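# Stow the washcloth in the jar and put the lid on

## Task

Get all of the washcloth inside the jar, then fit the lid onto the jar so it is closed; nothing may remain outside and the result must hold after the robot lets go.

## Robot and tools

Robot: two arms, left_arm and right_arm, each a six-joint arm with a parallel two-finger gripper and a wrist camera. Bases sit near y=+0.253 (left) and y=-0.327 (right) in the scene frame, barely rotated. A camera stand is fixed behind the arms. Objects can occasionally be nudged by an outside push.

Frame: scene frame, origin at table-top height midway between the nominal bases; +x points out over the table, +y toward the left arm, +z up. Arm names do not match image sides. Reported end_effector_position (m) and end_effector_quat_wxyz are in this frame; the position is the point between the finger pads, about 1 cm behind the tips, and may be a few cm off, more at long reach. Gripper axes: fingers point along its +z, close along its y.

Row layout used by every moving call: one flat list of 14 numbers, each in [-1, 1]. First seven are left_arm: dx, dy, dz, rx, ry, rz, opening; next seven the same for right_arm. dx..rz are offsets (not poses) from that arm's current Hand target, along the scene axes; 1.0 equals 0.6 m or 180 degrees; rx, ry, rz form one rotation vector turning about the Hand target point. Opening is absolute: +1 fully open (0.094 m), -1 closed. To keep an arm still send six zeros and repeat its present opening; a 0 opening is a real command (half open).

execute_actions(actions, cameras): actions is a list of actions; each action is up to 15 rows, one per 1/30 s step, a short action repeating its final row. Every row in an action counts from the Hand target at the action's start, and each new action starts from the updated target, so repeating an offset moves further. Empty actions list returns state plus all images. cameras: names to show, ["all"], or []; an unknown name invalidates the call.

move(target, speed, blend, opening_speed, grip_force, blocking, cameras): straight-line path. target is one 14-number row or up to 15 rows, all offsets measured from the same starting Hand targets (not chained). speed in m/s, 0.002 to 4.3, default 0.25 (turning up to twice that in rad/s); one value or one per target. blend in m rounds corners between list targets; 0 stops at each. opening_speed: rate of opening change per second on the -1..1 scale, at least 0.2; use it for gentle closing on the soft cloth. grip_force: newtons per pad, 10 to 50, per arm or one value; persists; lower values close slowly. blocking=false returns after about 0.5 s while the move continues. Paths do not avoid obstacles or the other arm; avoid routing near an arm's own base. The result adds a move: line: done (within 10 mm and 2 degrees), off_target, moving, held, fault, plus limits (paced = pose clipped, held = steps withheld).

wait(seconds 0 to 10, cameras): let time pass holding commands. stop(cameras): brake a running move. zoom_image(camera, region [x0,y0,x1,y1] pixels, max 504x504): closer look at the newest image of cam_head_left, cam_head_right, cam_left_wrist or cam_right_wrist (all 672x504). read_manual gives only licence text. finished_scene(scene): ends the scene irreversibly; call with this scene's number once the cloth is in and the lid is closed.

Results: Hand target is the last commanded pose after clipping; the gripper often rests short of it, and the next command (even zeros) asks again. Orientation commands are clipped to within 40 degrees of the measured one per step. grip_measured reads finger opening on the -1..1 scale (a couple of mm wide when empty); it follows the command, so it does not reveal contact. grip_effort_nm is gripper motor effort, negative closing, not pad force. Joint torques include gravity; joints 3 and 4 wrap at ±28 N m. Joint velocities may read within noise. MOTOR HOT appears at 85 °C; at 100 °C the arm drops for 30-60 s. Avoid long holds with outstretched arms or pushing against unreachable poses.

Avoid: letting anything leave the table, dropping or releasing moving items, fast impacts, hard pressing on the jar or table, and any contact or squeeze between the two arms or grippers (can fail the scene). Release by commanding an opening well above grip_measured. Move slowly near contact; to end a push, command back past the gripper. Time taken and smoothness also matter.

Each tool is called after "Request:" as name([rows], argument=value, ...), one row to a line, values as JSON.

## Session

Request:
execute_actions(actions=[])

Scene clock: 0.00 s.
left_arm: end_effector_position=(+0.2133, -0.0785, +0.3055) grip_measured=+1.000 grip_effort_nm=n/a end_effector_quat_wxyz=(+0.014, +0.979, +0.202, -0.002) | right_arm: end_effector_position=(+0.7289, -0.0641, +0.1348) grip_measured=+1.000 grip_effort_nm=n/a end_effector_quat_wxyz=(+0.131, -0.301, +0.939, +0.099)
Joint positions: left_arm=[-0.978 1.363 1.463 -1.647 0.014 1.748 0.094] | right_arm=[0.273 2.275 2.264 -1.293 -0.199 -0.288 0.094]
Joint velocities: within noise
Joint torques (N m): no reading
Heat: left arm: hottest elbow 26 °C; right arm: hottest waist 25 °C.
Hand target: left_arm +0.2161, -0.0827, +0.3122; +0.022, +0.979, +0.202, +0.001 | right_arm +0.7362, -0.0617, +0.1580; +0.154, -0.303, +0.935, +0.099
Tool commands: left_gripper/opening=+1.0 right_gripper/opening=+1.0

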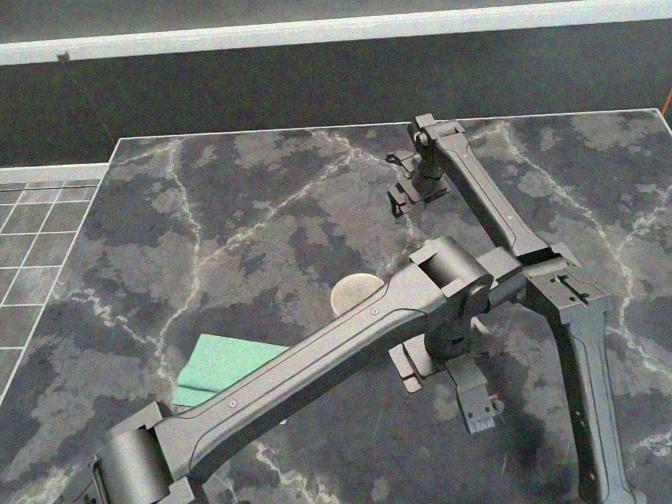

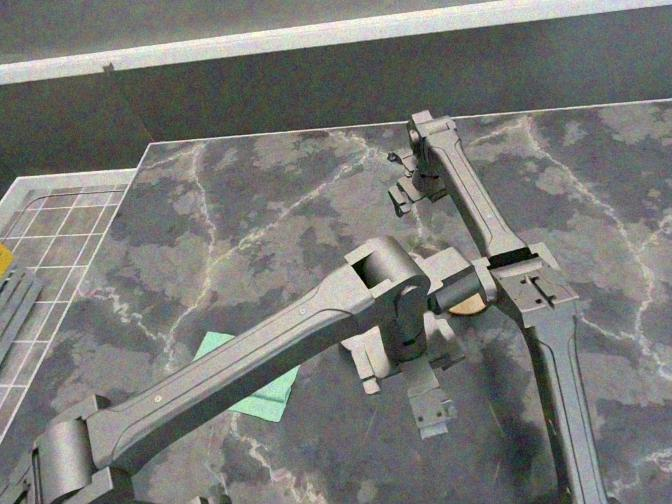

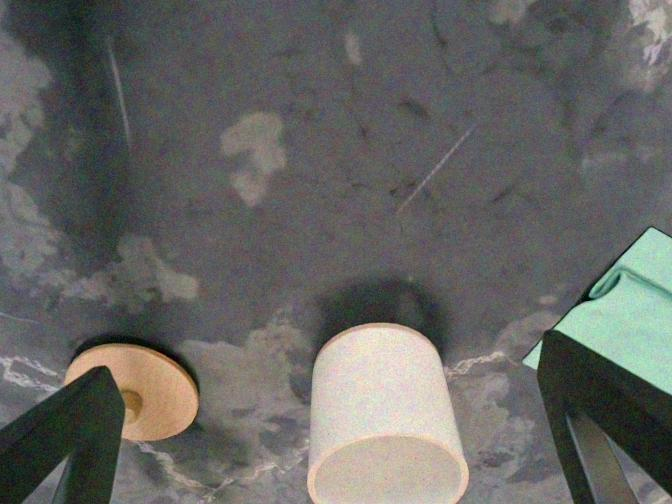

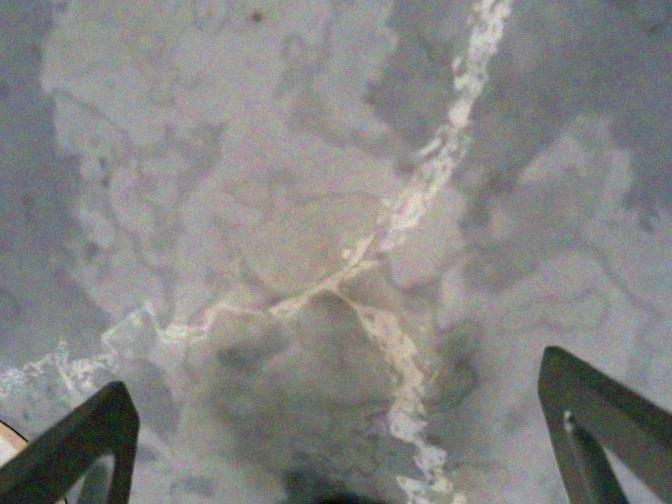

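Request:
zoom_image(camera="cam_left_wrist", region=[0, 280, 300, 504])

Request:
zoom_image(camera="cam_left_wrist", region=[280, 280, 580, 504])

Request:
zoom_image(camera="cam_head_left", region=[120, 240, 420, 465])

Scaled by 1.680 from the camera's 672x504 image, which has a finer 960x720 frame.

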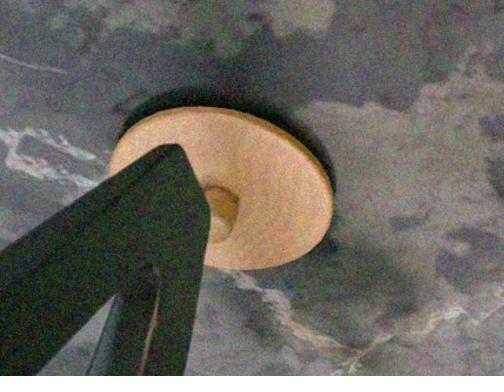

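Scaled by 1.680 from the camera's 672x504 image, which has a finer 960x720 frame.

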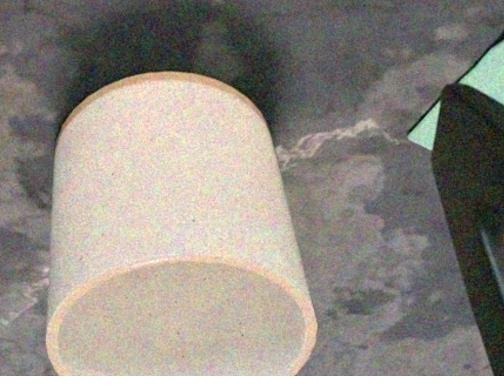

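Scaled by 1.680 from the camera's 672x504 image, which has a finer 960x720 frame.

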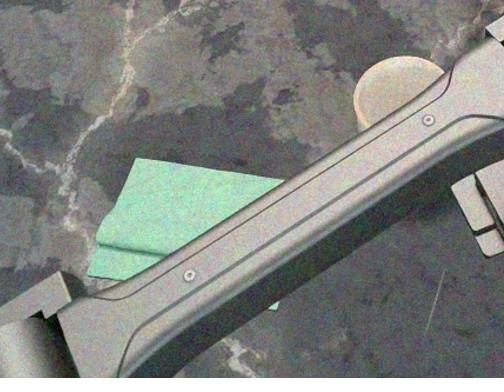

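Request:
move(target=[0.24, 0.28, 0.063, 0, 0, 0.37, 1, -0.21, -0.214, 0.187, -0.0746, 0.0914, -0.126, 1], speed=0.3, cameras=["all"])

Scene clock: 112.53 s.
left_arm: end_effector_position=(+0.3518, +0.0868, +0.3333) grip_measured=+1.000 grip_effort_nm=-0.08 end_effector_quat_wxyz=(+0.024, +0.714, +0.700, +0.014) | right_arm: end_effector_position=(+0.6138, -0.1846, +0.2606) grip_measured=+1.000 grip_effort_nm=0.00 end_effector_quat_wxyz=(+0.022, -0.120, +0.993, +0.004)
Joint positions: left_arm=[-0.434 1.342 1.516 -1.69 -0.01 1.148 0.094] | right_arm=[0.198 1.971 2.117 -1.672 -0.003 -0.009 0.094]
Joint torques (N m): left_arm=[0.44 -10.58 11.03 -0.24 -0.03 -0.14] | right_arm=[-0.09 -21.77 8.39 0.13 0.15 0.02]
Heat: left arm: hottest elbow 39 °C; right arm: hottest elbow 37 °C.
Hand target: left_arm +0.3601, +0.0852, +0.3501; +0.018, +0.708, +0.706, +0.013 | right_arm +0.6101, -0.1901, +0.2702; +0.000, -0.113, +0.994, +0.000
Off the commanded pose: left_arm 0.019 m, 1 deg | right_arm 0.012 m, 3 deg.
joint sent to its limit (left arm) — joint 4 (wrist pitch), lower limit. The joint targets are off in orientation, not in position.
joint sent to its limit (right arm) — joint 4 (wrist pitch), lower limit. The joint targets are off in orientation, not in position.
move: off_target (left_arm, right_arm)

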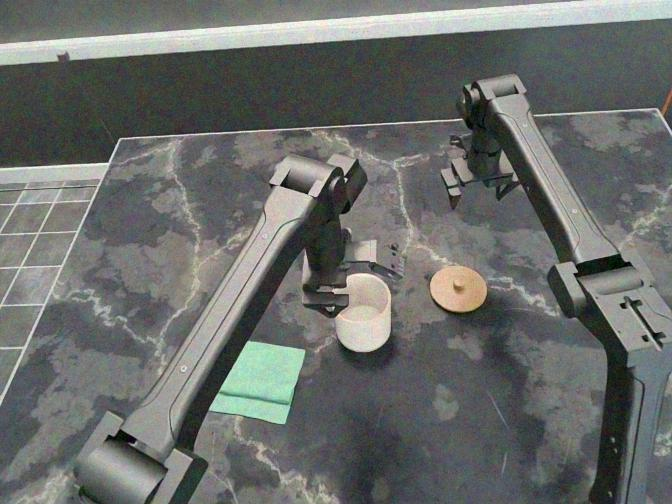

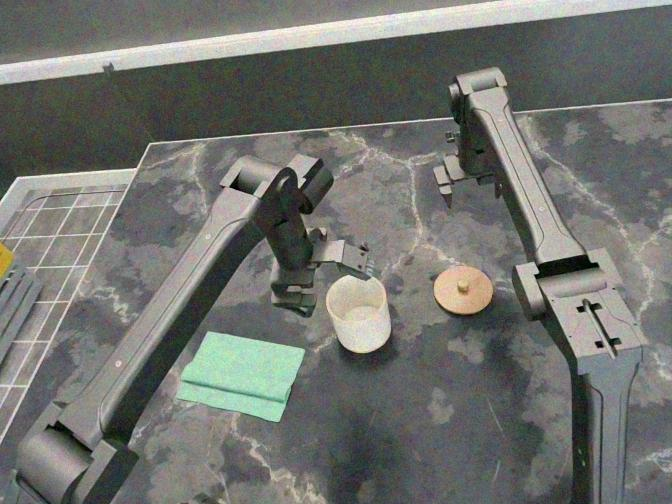

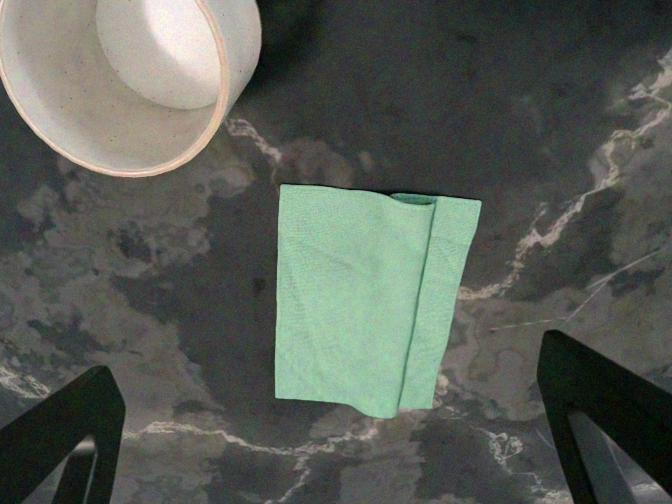

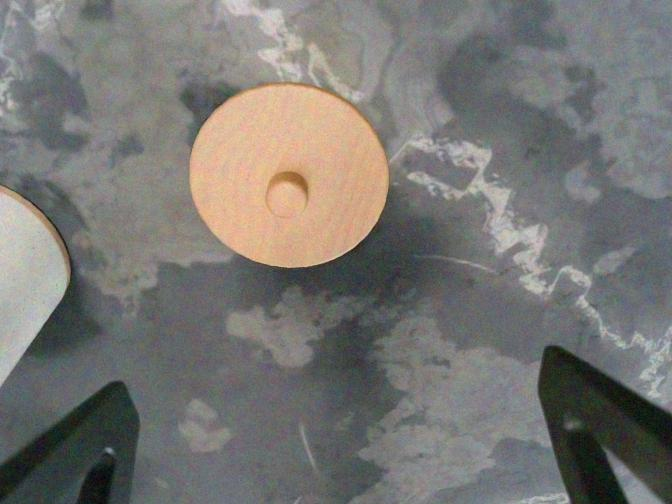

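Request:
move(target=[-0.0902, 0.4247, -0.2918, 0.0031, 0.0138, -0.038, 1, -0.0968, 0.030, -0.167, 0, 0, 0, 1], speed=0.3, cameras=["all"])

Scene clock: 258.43 s.
left_arm: end_effector_position=(+0.3049, +0.3373, +0.1818) grip_measured=+1.000 grip_effort_nm=-0.07 end_effector_quat_wxyz=(+0.000, +0.748, +0.664, +0.005) | right_arm: end_effector_position=(+0.5527, -0.1758, +0.1600) grip_measured=+1.000 grip_effort_nm=0.00 end_effector_quat_wxyz=(-0.014, -0.113, +0.994, -0.001)
Joint positions: left_arm=[0.274 1.186 0.982 -1.358 -0.004 1.955 0.094] | right_arm=[0.238 1.859 1.684 -1.423 -0.003 0.045 0.094]
Joint torques (N m): left_arm=[0.09 -6.53 6.98 0.38 0.19 0.16] | right_arm=[1.03 -20.31 8.18 0.64 0.14 0.01]
Heat: left arm: hottest elbow 44 °C; right arm: hottest shoulder 32 °C.
Hand target: left_arm +0.3060, +0.3400, +0.1751; -0.001, +0.749, +0.663, +0.000 | right_arm +0.5521, -0.1720, +0.1700; +0.000, -0.112, +0.994, +0.000
Off the commanded pose: left_arm 0.007 m, 1 deg | right_arm 0.011 m, 2 deg.
move: off_target (right_arm)

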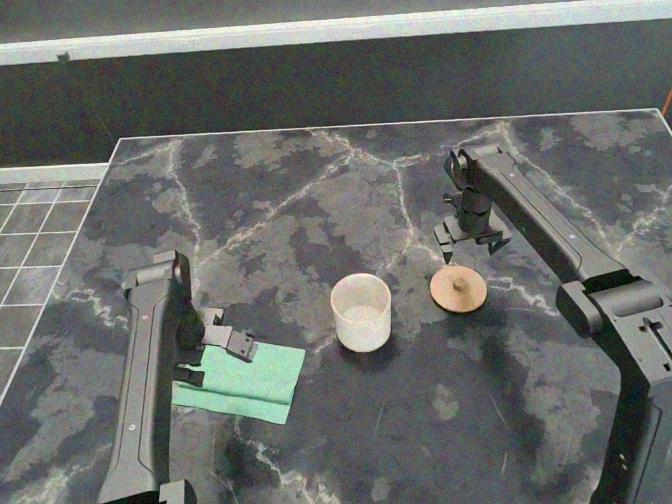

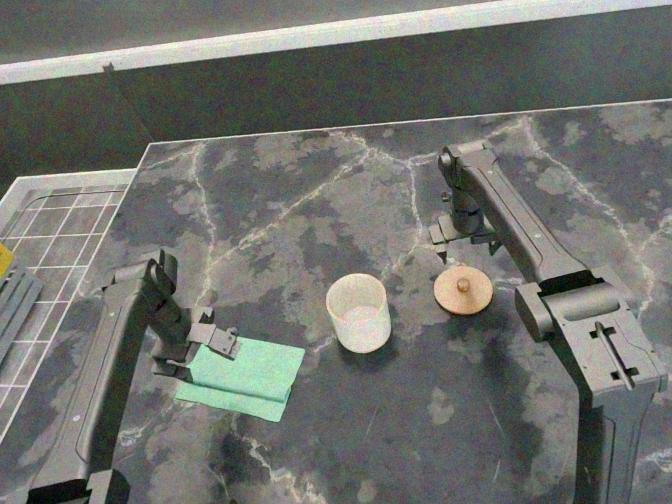

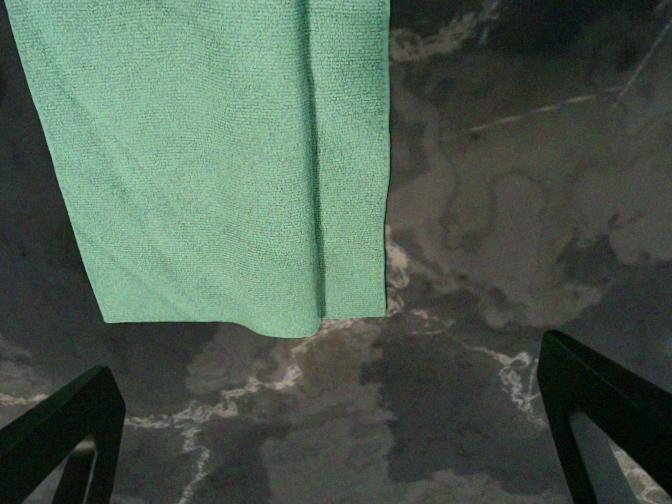

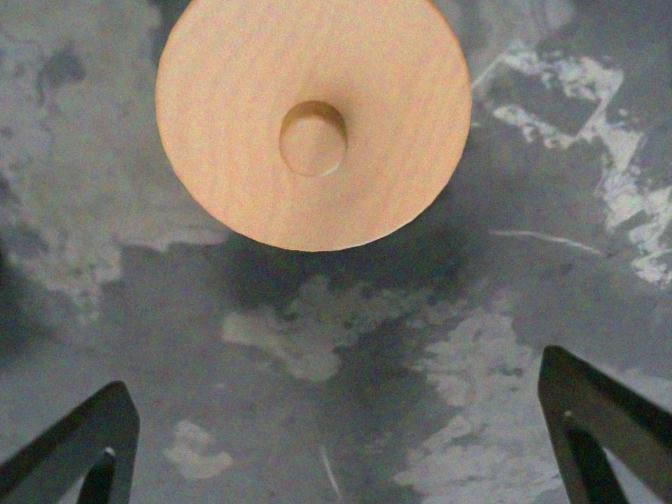

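Request:
move(target=[0.015, -0.0033, -0.2085, 0, 0, 0, 1, 0.0182, 0.010, -0.1333, 0, 0, 0, 1], speed=0.2, cameras=["cam_left_wrist","cam_right_wrist"])

Scene clock: 302.97 s.
left_arm: end_effector_position=(+0.3142, +0.3398, +0.0569) grip_measured=+1.000 grip_effort_nm=-0.07 end_effector_quat_wxyz=(+0.001, +0.748, +0.664, +0.005) | right_arm: end_effector_position=(+0.5616, -0.1713, +0.0873) grip_measured=+1.000 grip_effort_nm=0.00 end_effector_quat_wxyz=(-0.008, -0.112, +0.994, +0.000)
Joint positions: left_arm=[0.274 1.355 0.773 -0.978 -0.004 1.955 0.094] | right_arm=[0.241 1.926 1.588 -1.248 -0.003 0.05 0.094]
Joint torques (N m): left_arm=[-0.73 -7.3 6.11 0.49 0.17 -0.02] | right_arm=[1.08 -18.96 8.13 0.69 0.15 0.01]
Heat: left arm: hottest elbow 40 °C; right arm: hottest elbow 33 °C.
Hand target: left_arm +0.3150, +0.3381, +0.0499; -0.001, +0.749, +0.663, +0.000 | right_arm +0.5630, -0.1661, +0.0900; +0.000, -0.112, +0.994, +0.000
Off the commanded pose: left_arm 0.007 m, 1 deg | right_arm 0.006 m, 1 deg.
move: done
Images, in order (width x height): cam_left_wrist 672x504, cam_right_wrist 672x504.

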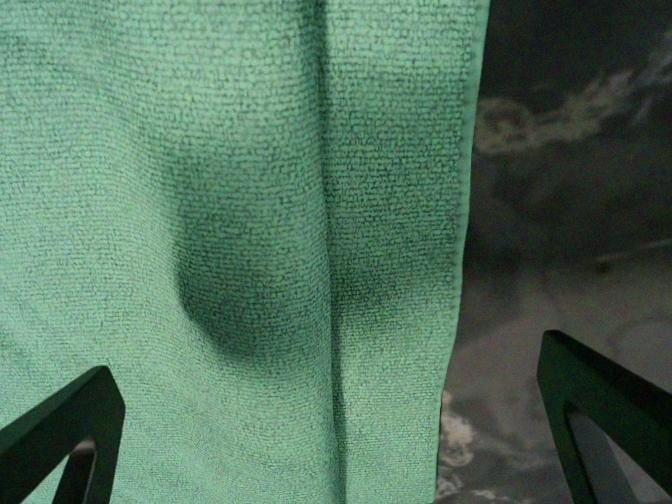

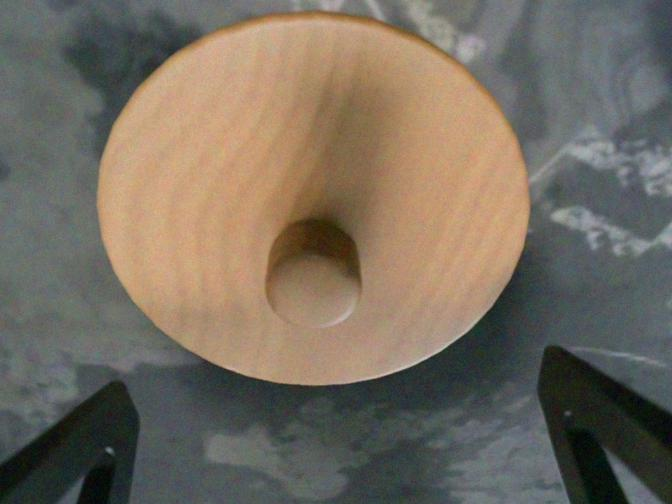

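Request:
move(target=[0.015, -0.0117, -0.0583, 0, 0, 0, 0.6, 0.005, 0.0083, -0.08, 0, 0, 0, 1], speed=0.1, cameras=["cam_left_wrist","cam_right_wrist"])

Scene clock: 330.37 s.
left_arm: end_effector_position=(+0.3249, +0.3346, +0.0232) grip_measured=+0.603 grip_effort_nm=-0.22 end_effector_quat_wxyz=(+0.002, +0.750, +0.661, +0.007) | right_arm: end_effector_position=(+0.5648, -0.1663, +0.0403) grip_measured=+1.000 grip_effort_nm=0.00 end_effector_quat_wxyz=(-0.007, -0.112, +0.994, +0.000)
Joint positions: left_arm=[0.251 1.441 0.749 -0.865 -0.003 1.939 0.075] | right_arm=[0.248 1.982 1.544 -1.146 -0.003 0.057 0.094]
Joint torques (N m): left_arm=[-1.32 -8.35 5.44 0.53 0.15 -0.08] | right_arm=[1.08 -19.66 7.8 0.66 0.13 0.01]
Heat: left arm: hottest elbow 38 °C; right arm: hottest shoulder 34 °C.
Hand target: left_arm +0.3240, +0.3311, +0.0149; -0.001, +0.749, +0.663, +0.000 | right_arm +0.5660, -0.1611, +0.0420; +0.000, -0.113, +0.994, +0.000
Off the commanded pose: left_arm 0.009 m, 1 deg | right_arm 0.006 m, 1 deg.
move: done
Images, in order (width x height): cam_left_wrist 672x504, cam_right_wrist 672x504.

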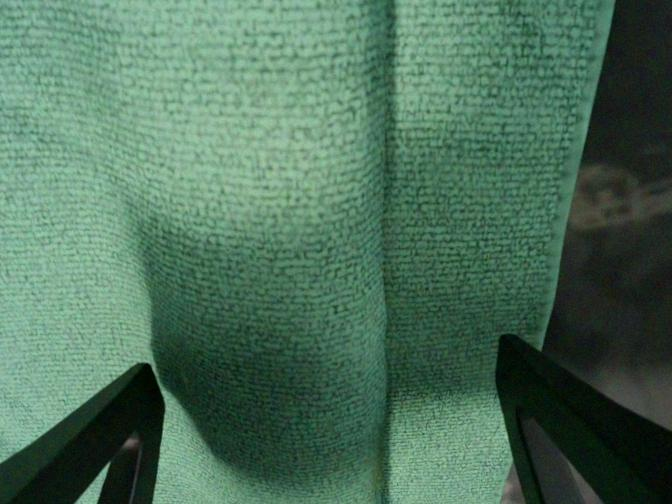

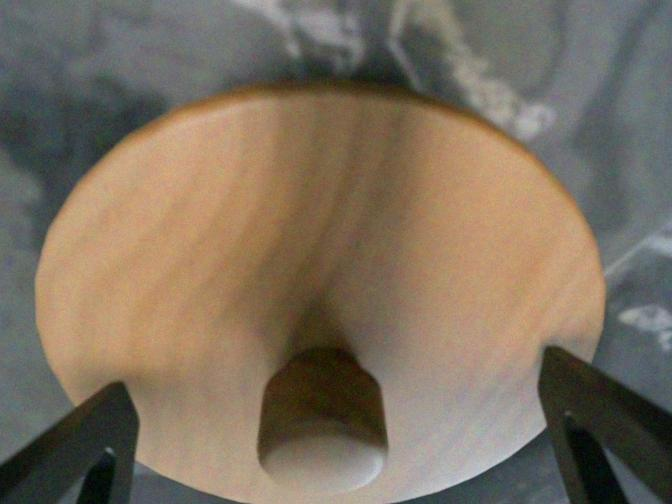

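Request:
move(target=[0, 0, -0.0175, 0, 0, 0, 0.6, 0, 0, 0, 0, 0, 0, -0.62], speed=0.03, opening_speed=0.8, cameras=["cam_left_wrist","cam_right_wrist","cam_head_left"])

Scene clock: 346.77 s.
left_arm: end_effector_position=(+0.3264, +0.3350, +0.0170) grip_measured=+0.603 grip_effort_nm=-0.22 end_effector_quat_wxyz=(+0.003, +0.750, +0.662, +0.009) | right_arm: end_effector_position=(+0.5649, -0.1664, +0.0403) grip_measured=-0.471 grip_effort_nm=-1.01 end_effector_quat_wxyz=(-0.007, -0.112, +0.994, +0.000)
Joint positions: left_arm=[0.251 1.455 0.742 -0.84 -0.003 1.938 0.075] | right_arm=[0.248 1.982 1.544 -1.146 -0.002 0.057 0.025]
Joint torques (N m): left_arm=[-1.08 -7.47 4.88 0.9 0.18 -0.08] | right_arm=[1.26 -19.55 7.8 0.66 0.11 0.01]
Heat: left arm: hottest elbow 36 °C; right arm: hottest shoulder 35 °C.
Hand target: left_arm +0.3240, +0.3311, +0.0044; -0.001, +0.749, +0.663, +0.000 | right_arm +0.5661, -0.1611, +0.0420; +0.000, -0.112, +0.994, +0.000
Off the commanded pose: left_arm 0.013 m, 1 deg | right_arm 0.006 m, 1 deg.
move: off_target (left_arm)
Images, in order (width x height): cam_head_left 672x504, cam_left_wrist 672x504, cam_right_wrist 672x504.

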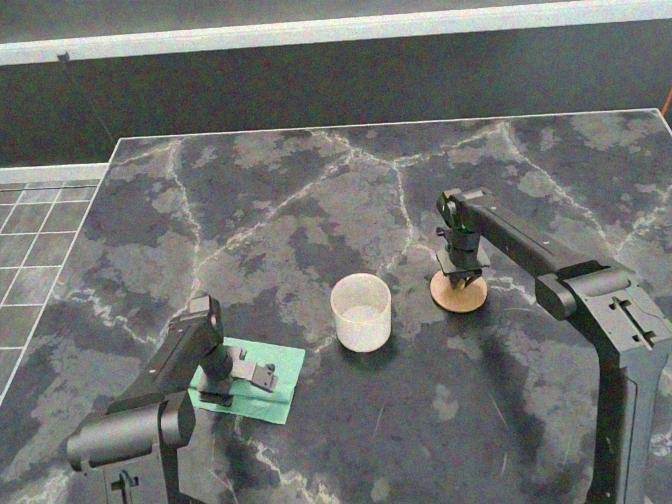

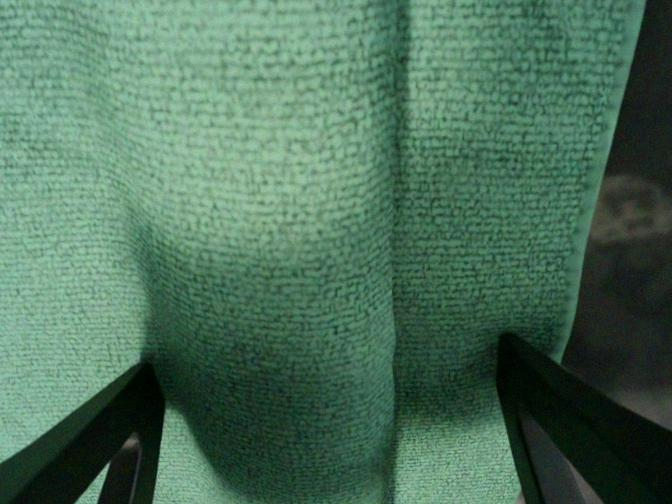

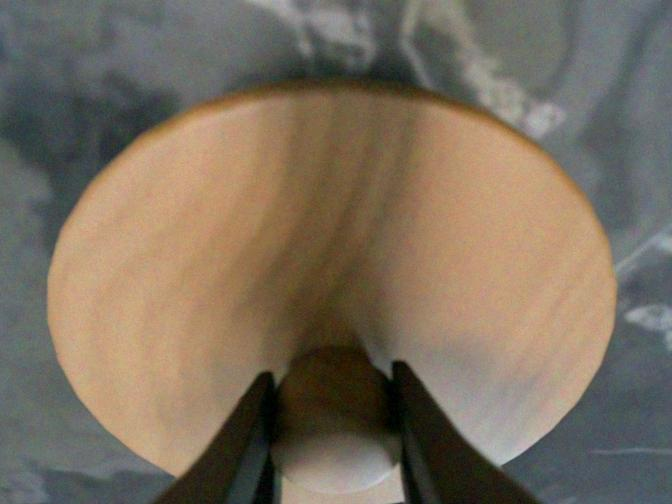

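Request:
move(target=[0, 0, -0.004, 0, 0, 0, -0.3, 0, 0, 0, 0, 0, 0, -0.62], speed=0.03, opening_speed=0.6, cameras=["cam_left_wrist"])

Scene clock: 355.43 s.
left_arm: end_effector_position=(+0.3292, +0.3357, +0.0171) grip_measured=-0.296 grip_effort_nm=-0.24 end_effector_quat_wxyz=(+0.005, +0.750, +0.662, +0.014) | right_arm: end_effector_position=(+0.5649, -0.1664, +0.0403) grip_measured=-0.471 grip_effort_nm=-1.03 end_effector_quat_wxyz=(-0.007, -0.112, +0.994, +0.000)
Joint positions: left_arm=[0.251 1.455 0.742 -0.828 -0.003 1.938 0.033] | right_arm=[0.248 1.982 1.544 -1.146 -0.002 0.057 0.025]
Joint torques (N m): left_arm=[-1.55 -7.3 4.74 0.69 0.18 -0.1] | right_arm=[1.08 -19.55 7.77 0.66 0.12 0.02]
Heat: left arm: hottest elbow 35 °C; right arm: hottest shoulder 35 °C.
Hand target: left_arm +0.3240, +0.3311, +0.0021; +0.000, +0.749, +0.663, +0.000 | right_arm +0.5661, -0.1611, +0.0420; +0.000, -0.112, +0.994, +0.000
Off the commanded pose: left_arm 0.017 m, 2 deg | right_arm 0.006 m, 1 deg.
move: off_target (left_arm)
Images, in order (width x height): cam_left_wrist 672x504.

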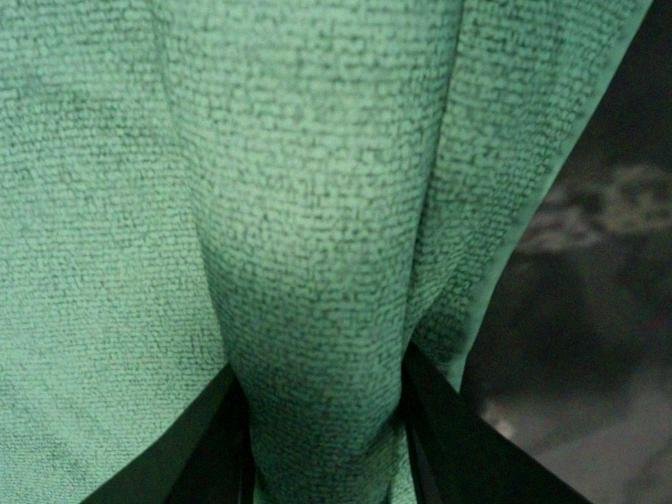

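Request:
move(target=[0, 0, 0, 0, 0, 0, -1, 0, 0, 0, 0, 0, 0, -0.62], speed=0.03, opening_speed=0.6, cameras=["cam_left_wrist"])

Scene clock: 362.33 s.
left_arm: end_effector_position=(+0.3296, +0.3358, +0.0170) grip_measured=-0.724 grip_effort_nm=-1.05 end_effector_quat_wxyz=(+0.006, +0.750, +0.662, +0.015) | right_arm: end_effector_position=(+0.5649, -0.1664, +0.0403) grip_measured=-0.471 grip_effort_nm=-1.03 end_effector_quat_wxyz=(-0.007, -0.112, +0.994, +0.000)
Joint positions: left_arm=[0.251 1.455 0.742 -0.826 -0.003 1.938 0.013] | right_arm=[0.248 1.982 1.544 -1.146 -0.002 0.057 0.025]
Joint torques (N m): left_arm=[-1.03 -7.06 4.86 0.53 0.18 -0.08] | right_arm=[1.08 -19.55 7.8 0.66 0.12 0.01]
Heat: left arm: hottest elbow 35 °C; right arm: hottest shoulder 35 °C.
Hand target: left_arm +0.3240, +0.3311, +0.0021; -0.001, +0.749, +0.663, +0.000 | right_arm +0.5661, -0.1611, +0.0420; +0.000, -0.112, +0.994, +0.000
Off the commanded pose: left_arm 0.017 m, 2 deg | right_arm 0.006 m, 1 deg.
move: off_target (left_arm)
Images, in order (width x height): cam_left_wrist 672x504.

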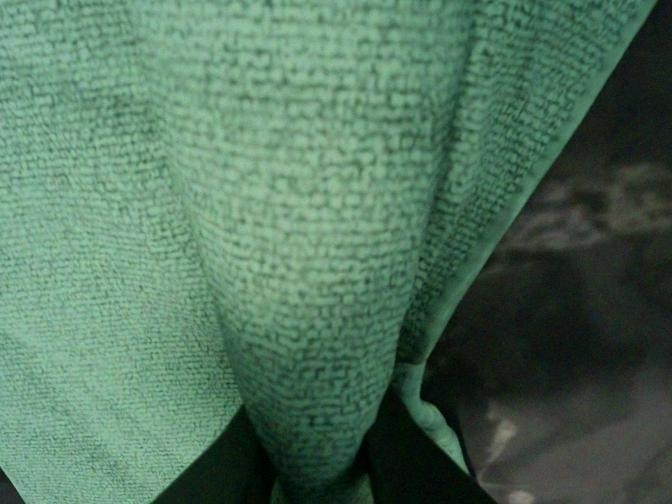

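Request:
move([
  [0.0183, -0.0183, 0.5467, 0, 0, 0, -1, 0, 0, 0.1667, 0, 0, 0, -0.62],
  [0.255, -0.455, 0.563, 0, 0, 0, -1, 0.033, -0.067, 0.233, 0, 0, 0, -0.62],
], speed=0.25, blend=0.06, cameras=["all"])

Scene clock: 387.73 s.
left_arm: end_effector_position=(+0.4665, +0.0607, +0.3292) grip_measured=-0.731 grip_effort_nm=-1.10 end_effector_quat_wxyz=(+0.032, +0.753, +0.657, +0.016) | right_arm: end_effector_position=(+0.5644, -0.2018, +0.1453) grip_measured=-0.471 grip_effort_nm=-1.03 end_effector_quat_wxyz=(-0.040, -0.112, +0.993, -0.004)
Joint positions: left_arm=[-0.38 1.637 1.828 -1.69 0.001 1.319 0.013] | right_arm=[0.189 1.915 1.726 -1.462 -0.001 -0.001 0.025]
Joint torques (N m): left_arm=[0.09 -14.56 10.97 -0.29 0.06 -0.07] | right_arm=[0.03 -20.72 14 -0.16 0.08 -0.15]
Heat: left arm: hottest elbow 35 °C; right arm: hottest shoulder 35 °C.
Hand target: left_arm +0.4769, +0.0580, +0.3398; -0.001, +0.749, +0.663, +0.000 | right_arm +0.5858, -0.2014, +0.1818; +0.000, -0.112, +0.994, +0.000
Off the commanded pose: left_arm 0.015 m, 4 deg | right_arm 0.042 m, 5 deg.
joint sent to its limit (left arm) — joint 4 (wrist pitch), lower limit. The joint targets are off in orientation, not in position.
move: off_target (left_arm, right_arm)

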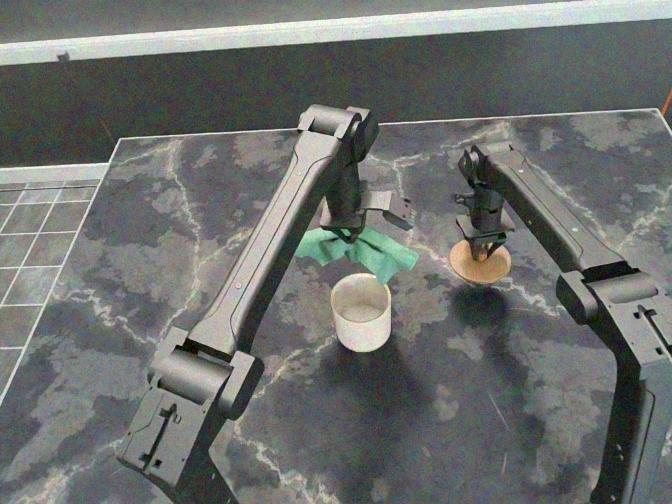

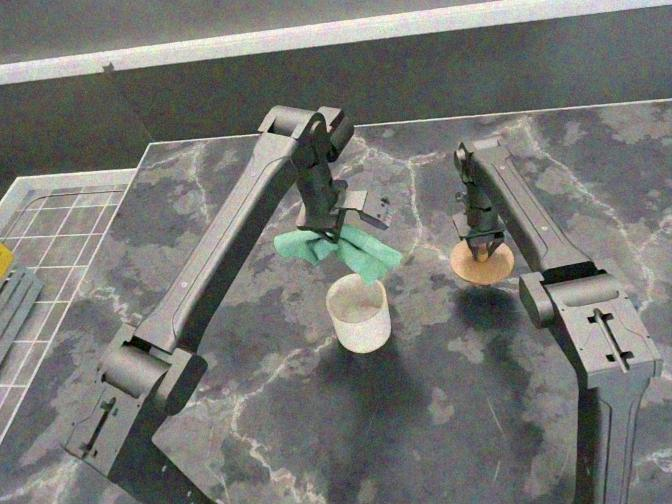

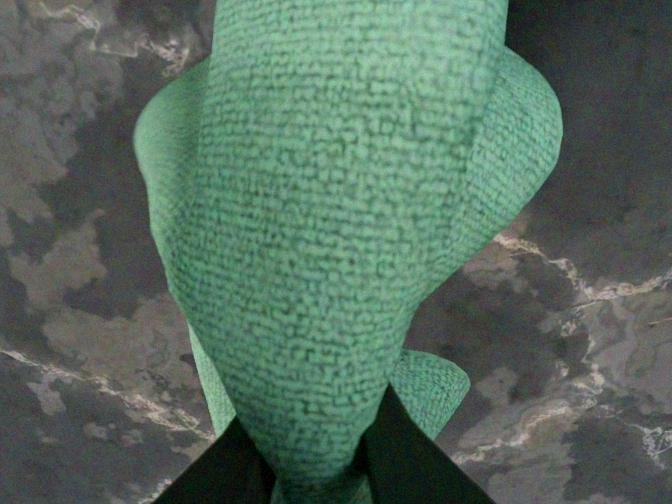

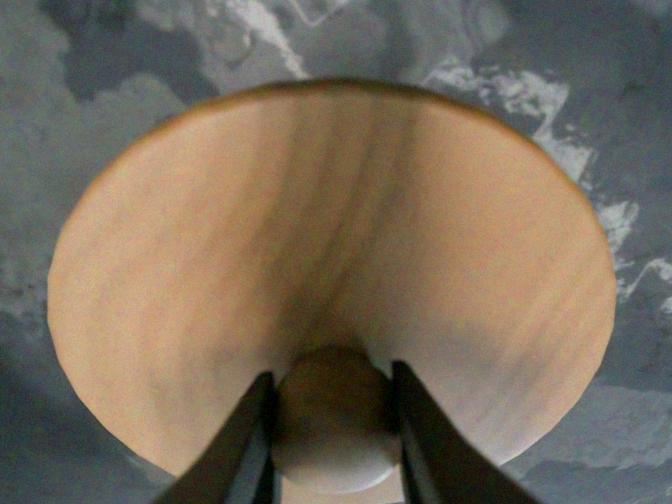

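Request:
zoom_image(camera="cam_head_left", region=[260, 160, 460, 360])

Request:
zoom_image(camera="cam_head_right", region=[240, 160, 440, 360])

Scaled by 2.520 from the camera's 672x504 image, which has a finer 960x720 frame.

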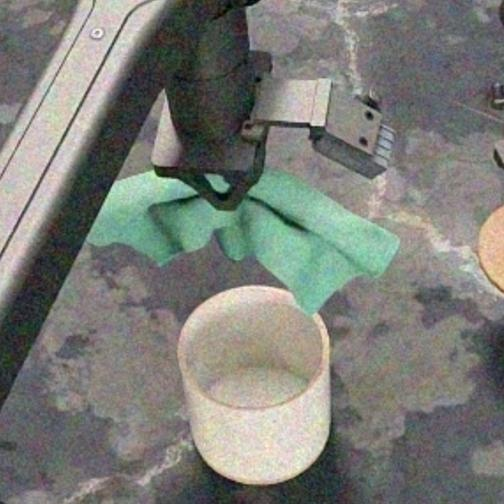

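Scaled by 2.520 from the camera's 672x504 image, which has a finer 960x720 frame.

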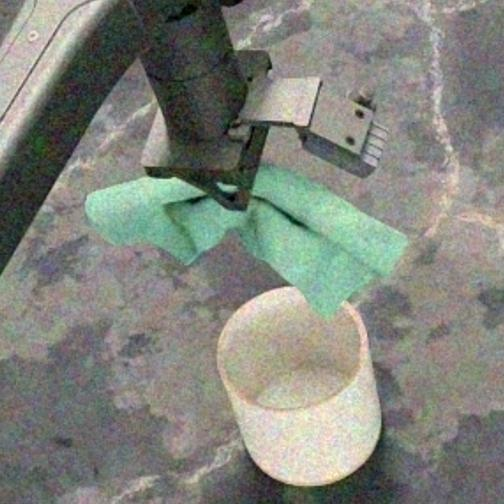

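Request:
move(target=[0.015, -0.0017, -0.2667, -0.1103, 0.0136, 0, -1, 0, 0, 0, 0, 0, 0, -0.62], speed=0.15, cameras=["cam_head_left","cam_head_right","cam_left_wrist"])

Scene clock: 406.87 s.
left_arm: end_effector_position=(+0.4813, +0.0555, +0.1905) grip_measured=-0.731 grip_effort_nm=-1.10 end_effector_quat_wxyz=(+0.117, +0.736, +0.654, -0.127) | right_arm: end_effector_position=(+0.5644, -0.2018, +0.1453) grip_measured=-0.471 grip_effort_nm=-1.03 end_effector_quat_wxyz=(-0.040, -0.112, +0.993, -0.004)
Joint positions: left_arm=[-0.267 1.678 1.489 -1.32 0.342 1.402 0.013] | right_arm=[0.189 1.915 1.726 -1.462 -0.001 -0.001 0.025]
Joint torques (N m): left_arm=[-0.21 -15.38 7.39 0.65 0.42 0.16] | right_arm=[-0.09 -20.72 13.97 -0.13 0.09 -0.14]
Heat: left arm: hottest elbow 40 °C; right arm: hottest elbow 40 °C.
Hand target: left_arm +0.4860, +0.0570, +0.1800; +0.115, +0.738, +0.653, -0.130 | right_arm +0.5858, -0.2014, +0.1818; +0.000, -0.112, +0.994, +0.000
Off the commanded pose: left_arm 0.012 m, 0 deg | right_arm 0.042 m, 5 deg.
move: off_target (left_arm, right_arm)
Images, in order (width x height): cam_head_left 672x504, cam_head_right 672x504, cam_left_wrist 672x504.

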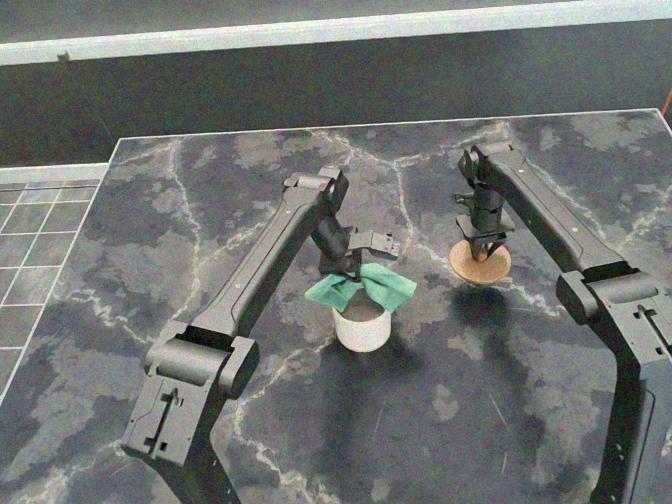

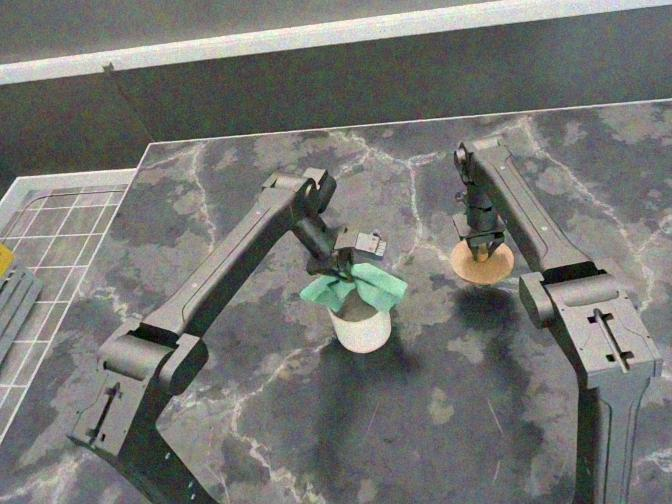

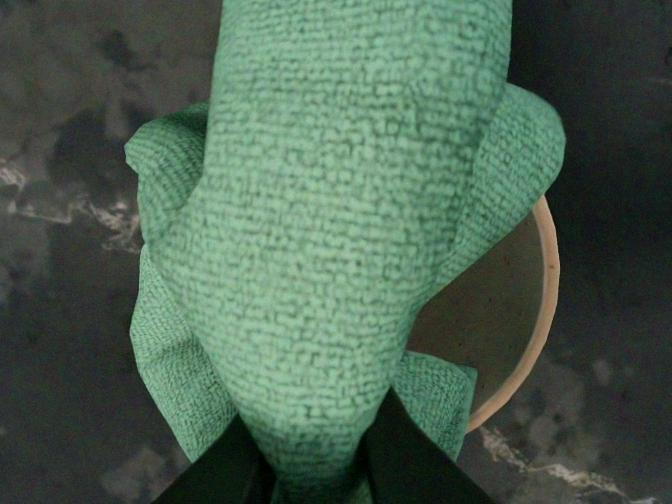

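Request:
move(target=[-0.015, -0.01, -0.125, 0, 0, 0, -1, 0, 0, 0, 0, 0, 0, -0.62], speed=0.1, cameras=["cam_head_left","cam_head_right","cam_left_wrist"])

Request:
zoom_image(camera="cam_head_left", region=[260, 190, 460, 390])

Request:
zoom_image(camera="cam_head_right", region=[240, 190, 440, 390])

Scene clock: 433.73 s.
left_arm: end_effector_position=(+0.4756, +0.0534, +0.1264) grip_measured=-0.732 grip_effort_nm=-1.10 end_effector_quat_wxyz=(+0.126, +0.739, +0.650, -0.124) | right_arm: end_effector_position=(+0.5644, -0.2018, +0.1453) grip_measured=-0.471 grip_effort_nm=-1.03 end_effector_quat_wxyz=(-0.040, -0.112, +0.993, -0.004)
Joint positions: left_arm=[-0.273 1.7 1.341 -1.13 0.346 1.403 0.013] | right_arm=[0.189 1.915 1.726 -1.462 -0.001 -0.001 0.025]
Joint torques (N m): left_arm=[-0.38 -13.86 6.63 1.17 0.29 -0.04] | right_arm=[-0.03 -20.72 13.97 -0.16 0.09 -0.15]
Heat: left arm: hottest elbow 37 °C; right arm: hottest elbow 46 °C.
Hand target: left_arm +0.4770, +0.0510, +0.1049; +0.115, +0.738, +0.653, -0.130 | right_arm +0.5858, -0.2014, +0.1818; +0.000, -0.112, +0.994, +0.000
Off the commanded pose: left_arm 0.022 m, 1 deg | right_arm 0.042 m, 5 deg.
move: off_target (left_arm, right_arm)
Images, in order (width x height): cam_head_left 672x504, cam_head_right 672x504, cam_left_wrist 672x504.

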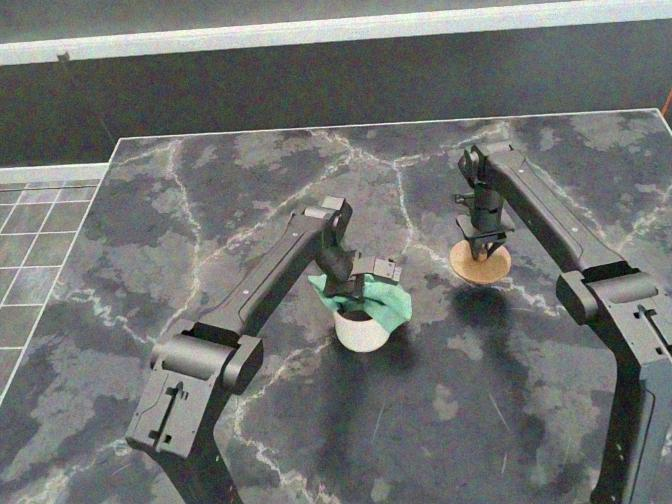

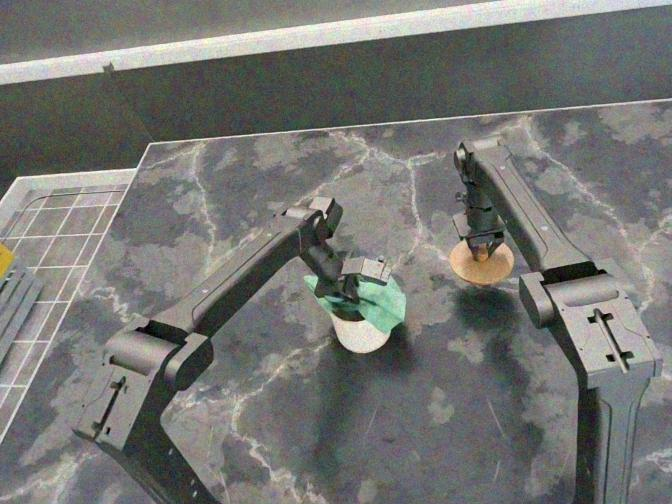

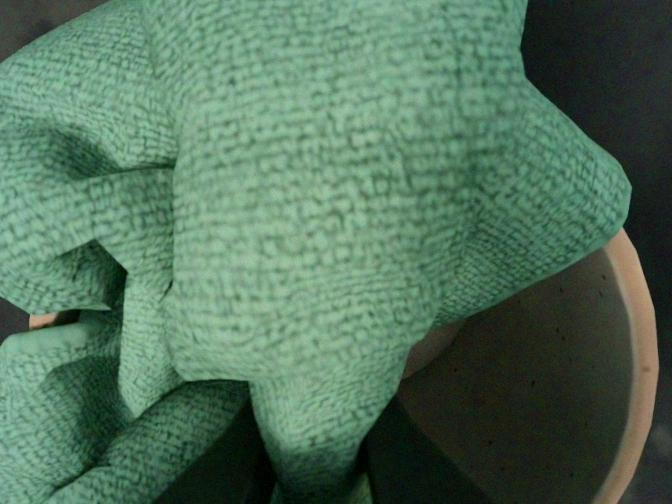

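Scaled by 2.520 from the camera's 672x504 image, which has a finer 960x720 frame.

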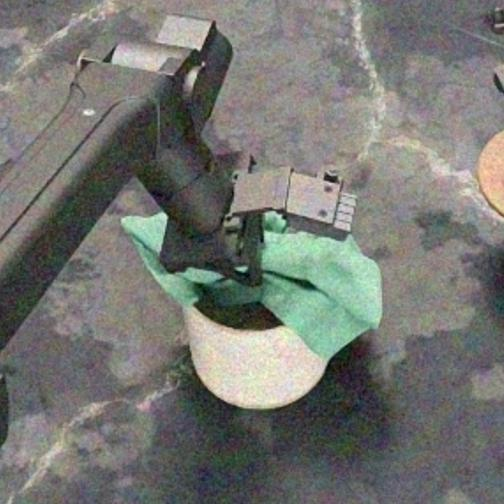

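Scaled by 2.520 from the camera's 672x504 image, which has a finer 960x720 frame.

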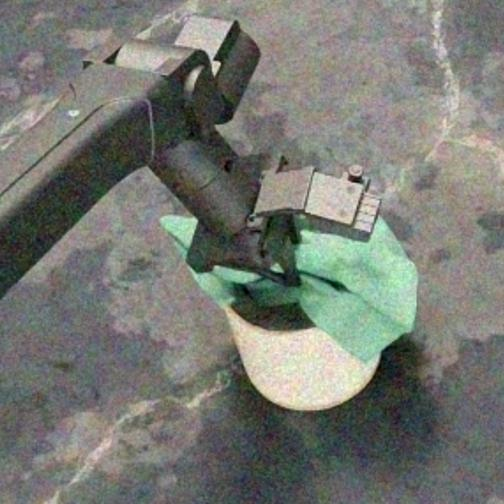

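Request:
move(target=[0, 0, -0.07, 0, 0, 0, -1, 0, 0, 0, 0, 0, 0, -0.62], speed=0.06, cameras=["cam_head_left","cam_head_right","cam_left_wrist"])

Request:
zoom_image(camera="cam_head_left", region=[260, 190, 460, 390])

Request:
zoom_image(camera="cam_head_right", region=[240, 190, 440, 390])

Scene clock: 449.27 s.
left_arm: end_effector_position=(+0.4777, +0.0468, +0.0967) grip_measured=-0.732 grip_effort_nm=-1.10 end_effector_quat_wxyz=(+0.137, +0.743, +0.644, -0.120) | right_arm: end_effector_position=(+0.5644, -0.2018, +0.1453) grip_measured=-0.471 grip_effort_nm=-1.03 end_effector_quat_wxyz=(-0.040, -0.112, +0.993, -0.004)
Joint positions: left_arm=[-0.283 1.727 1.292 -1.028 0.351 1.403 0.013] | right_arm=[0.189 1.915 1.726 -1.462 -0.001 -0.001 0.025]
Joint torques (N m): left_arm=[-0.03 -11.87 5.83 1.31 0.08 -0.05] | right_arm=[-0.09 -20.72 13.93 -0.13 0.09 -0.15]
Heat: left arm: hottest elbow 38 °C; right arm: hottest elbow 48 °C.
Hand target: left_arm +0.4769, +0.0511, +0.0628; +0.114, +0.738, +0.653, -0.130 | right_arm +0.5858, -0.2014, +0.1818; +0.000, -0.112, +0.994, +0.000
Off the commanded pose: left_arm 0.034 m, 3 deg | right_arm 0.042 m, 5 deg.
move: off_target (left_arm, right_arm)
Images, in order (width x height): cam_head_left 672x504, cam_head_right 672x504, cam_left_wrist 672x504.

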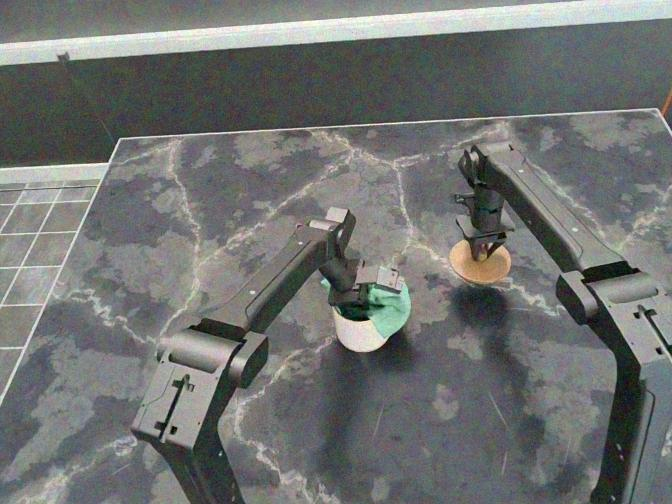

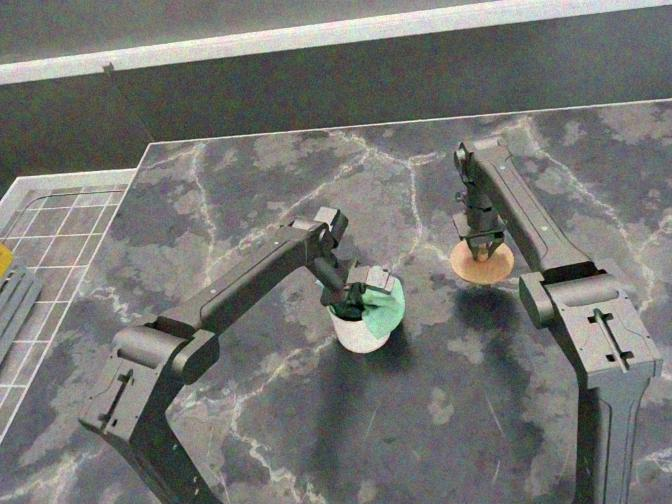

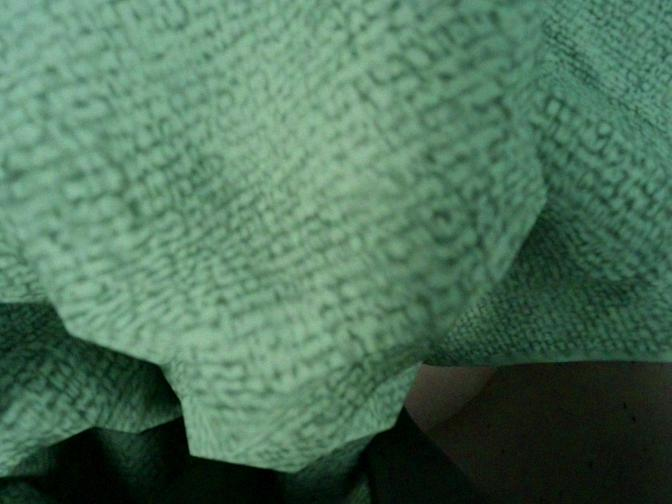

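Scaled by 2.520 from the camera's 672x504 image, which has a finer 960x720 frame.

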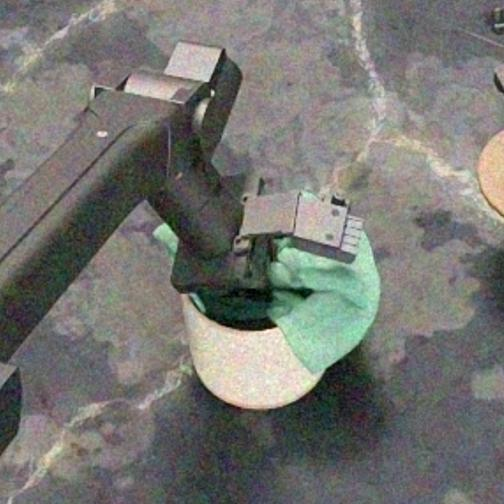

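Scaled by 2.520 from the camera's 672x504 image, which has a finer 960x720 frame.

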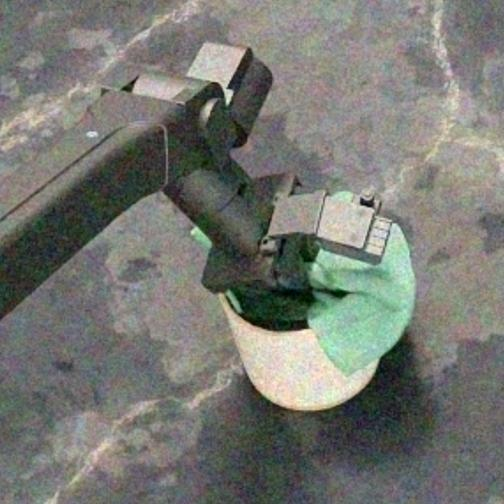

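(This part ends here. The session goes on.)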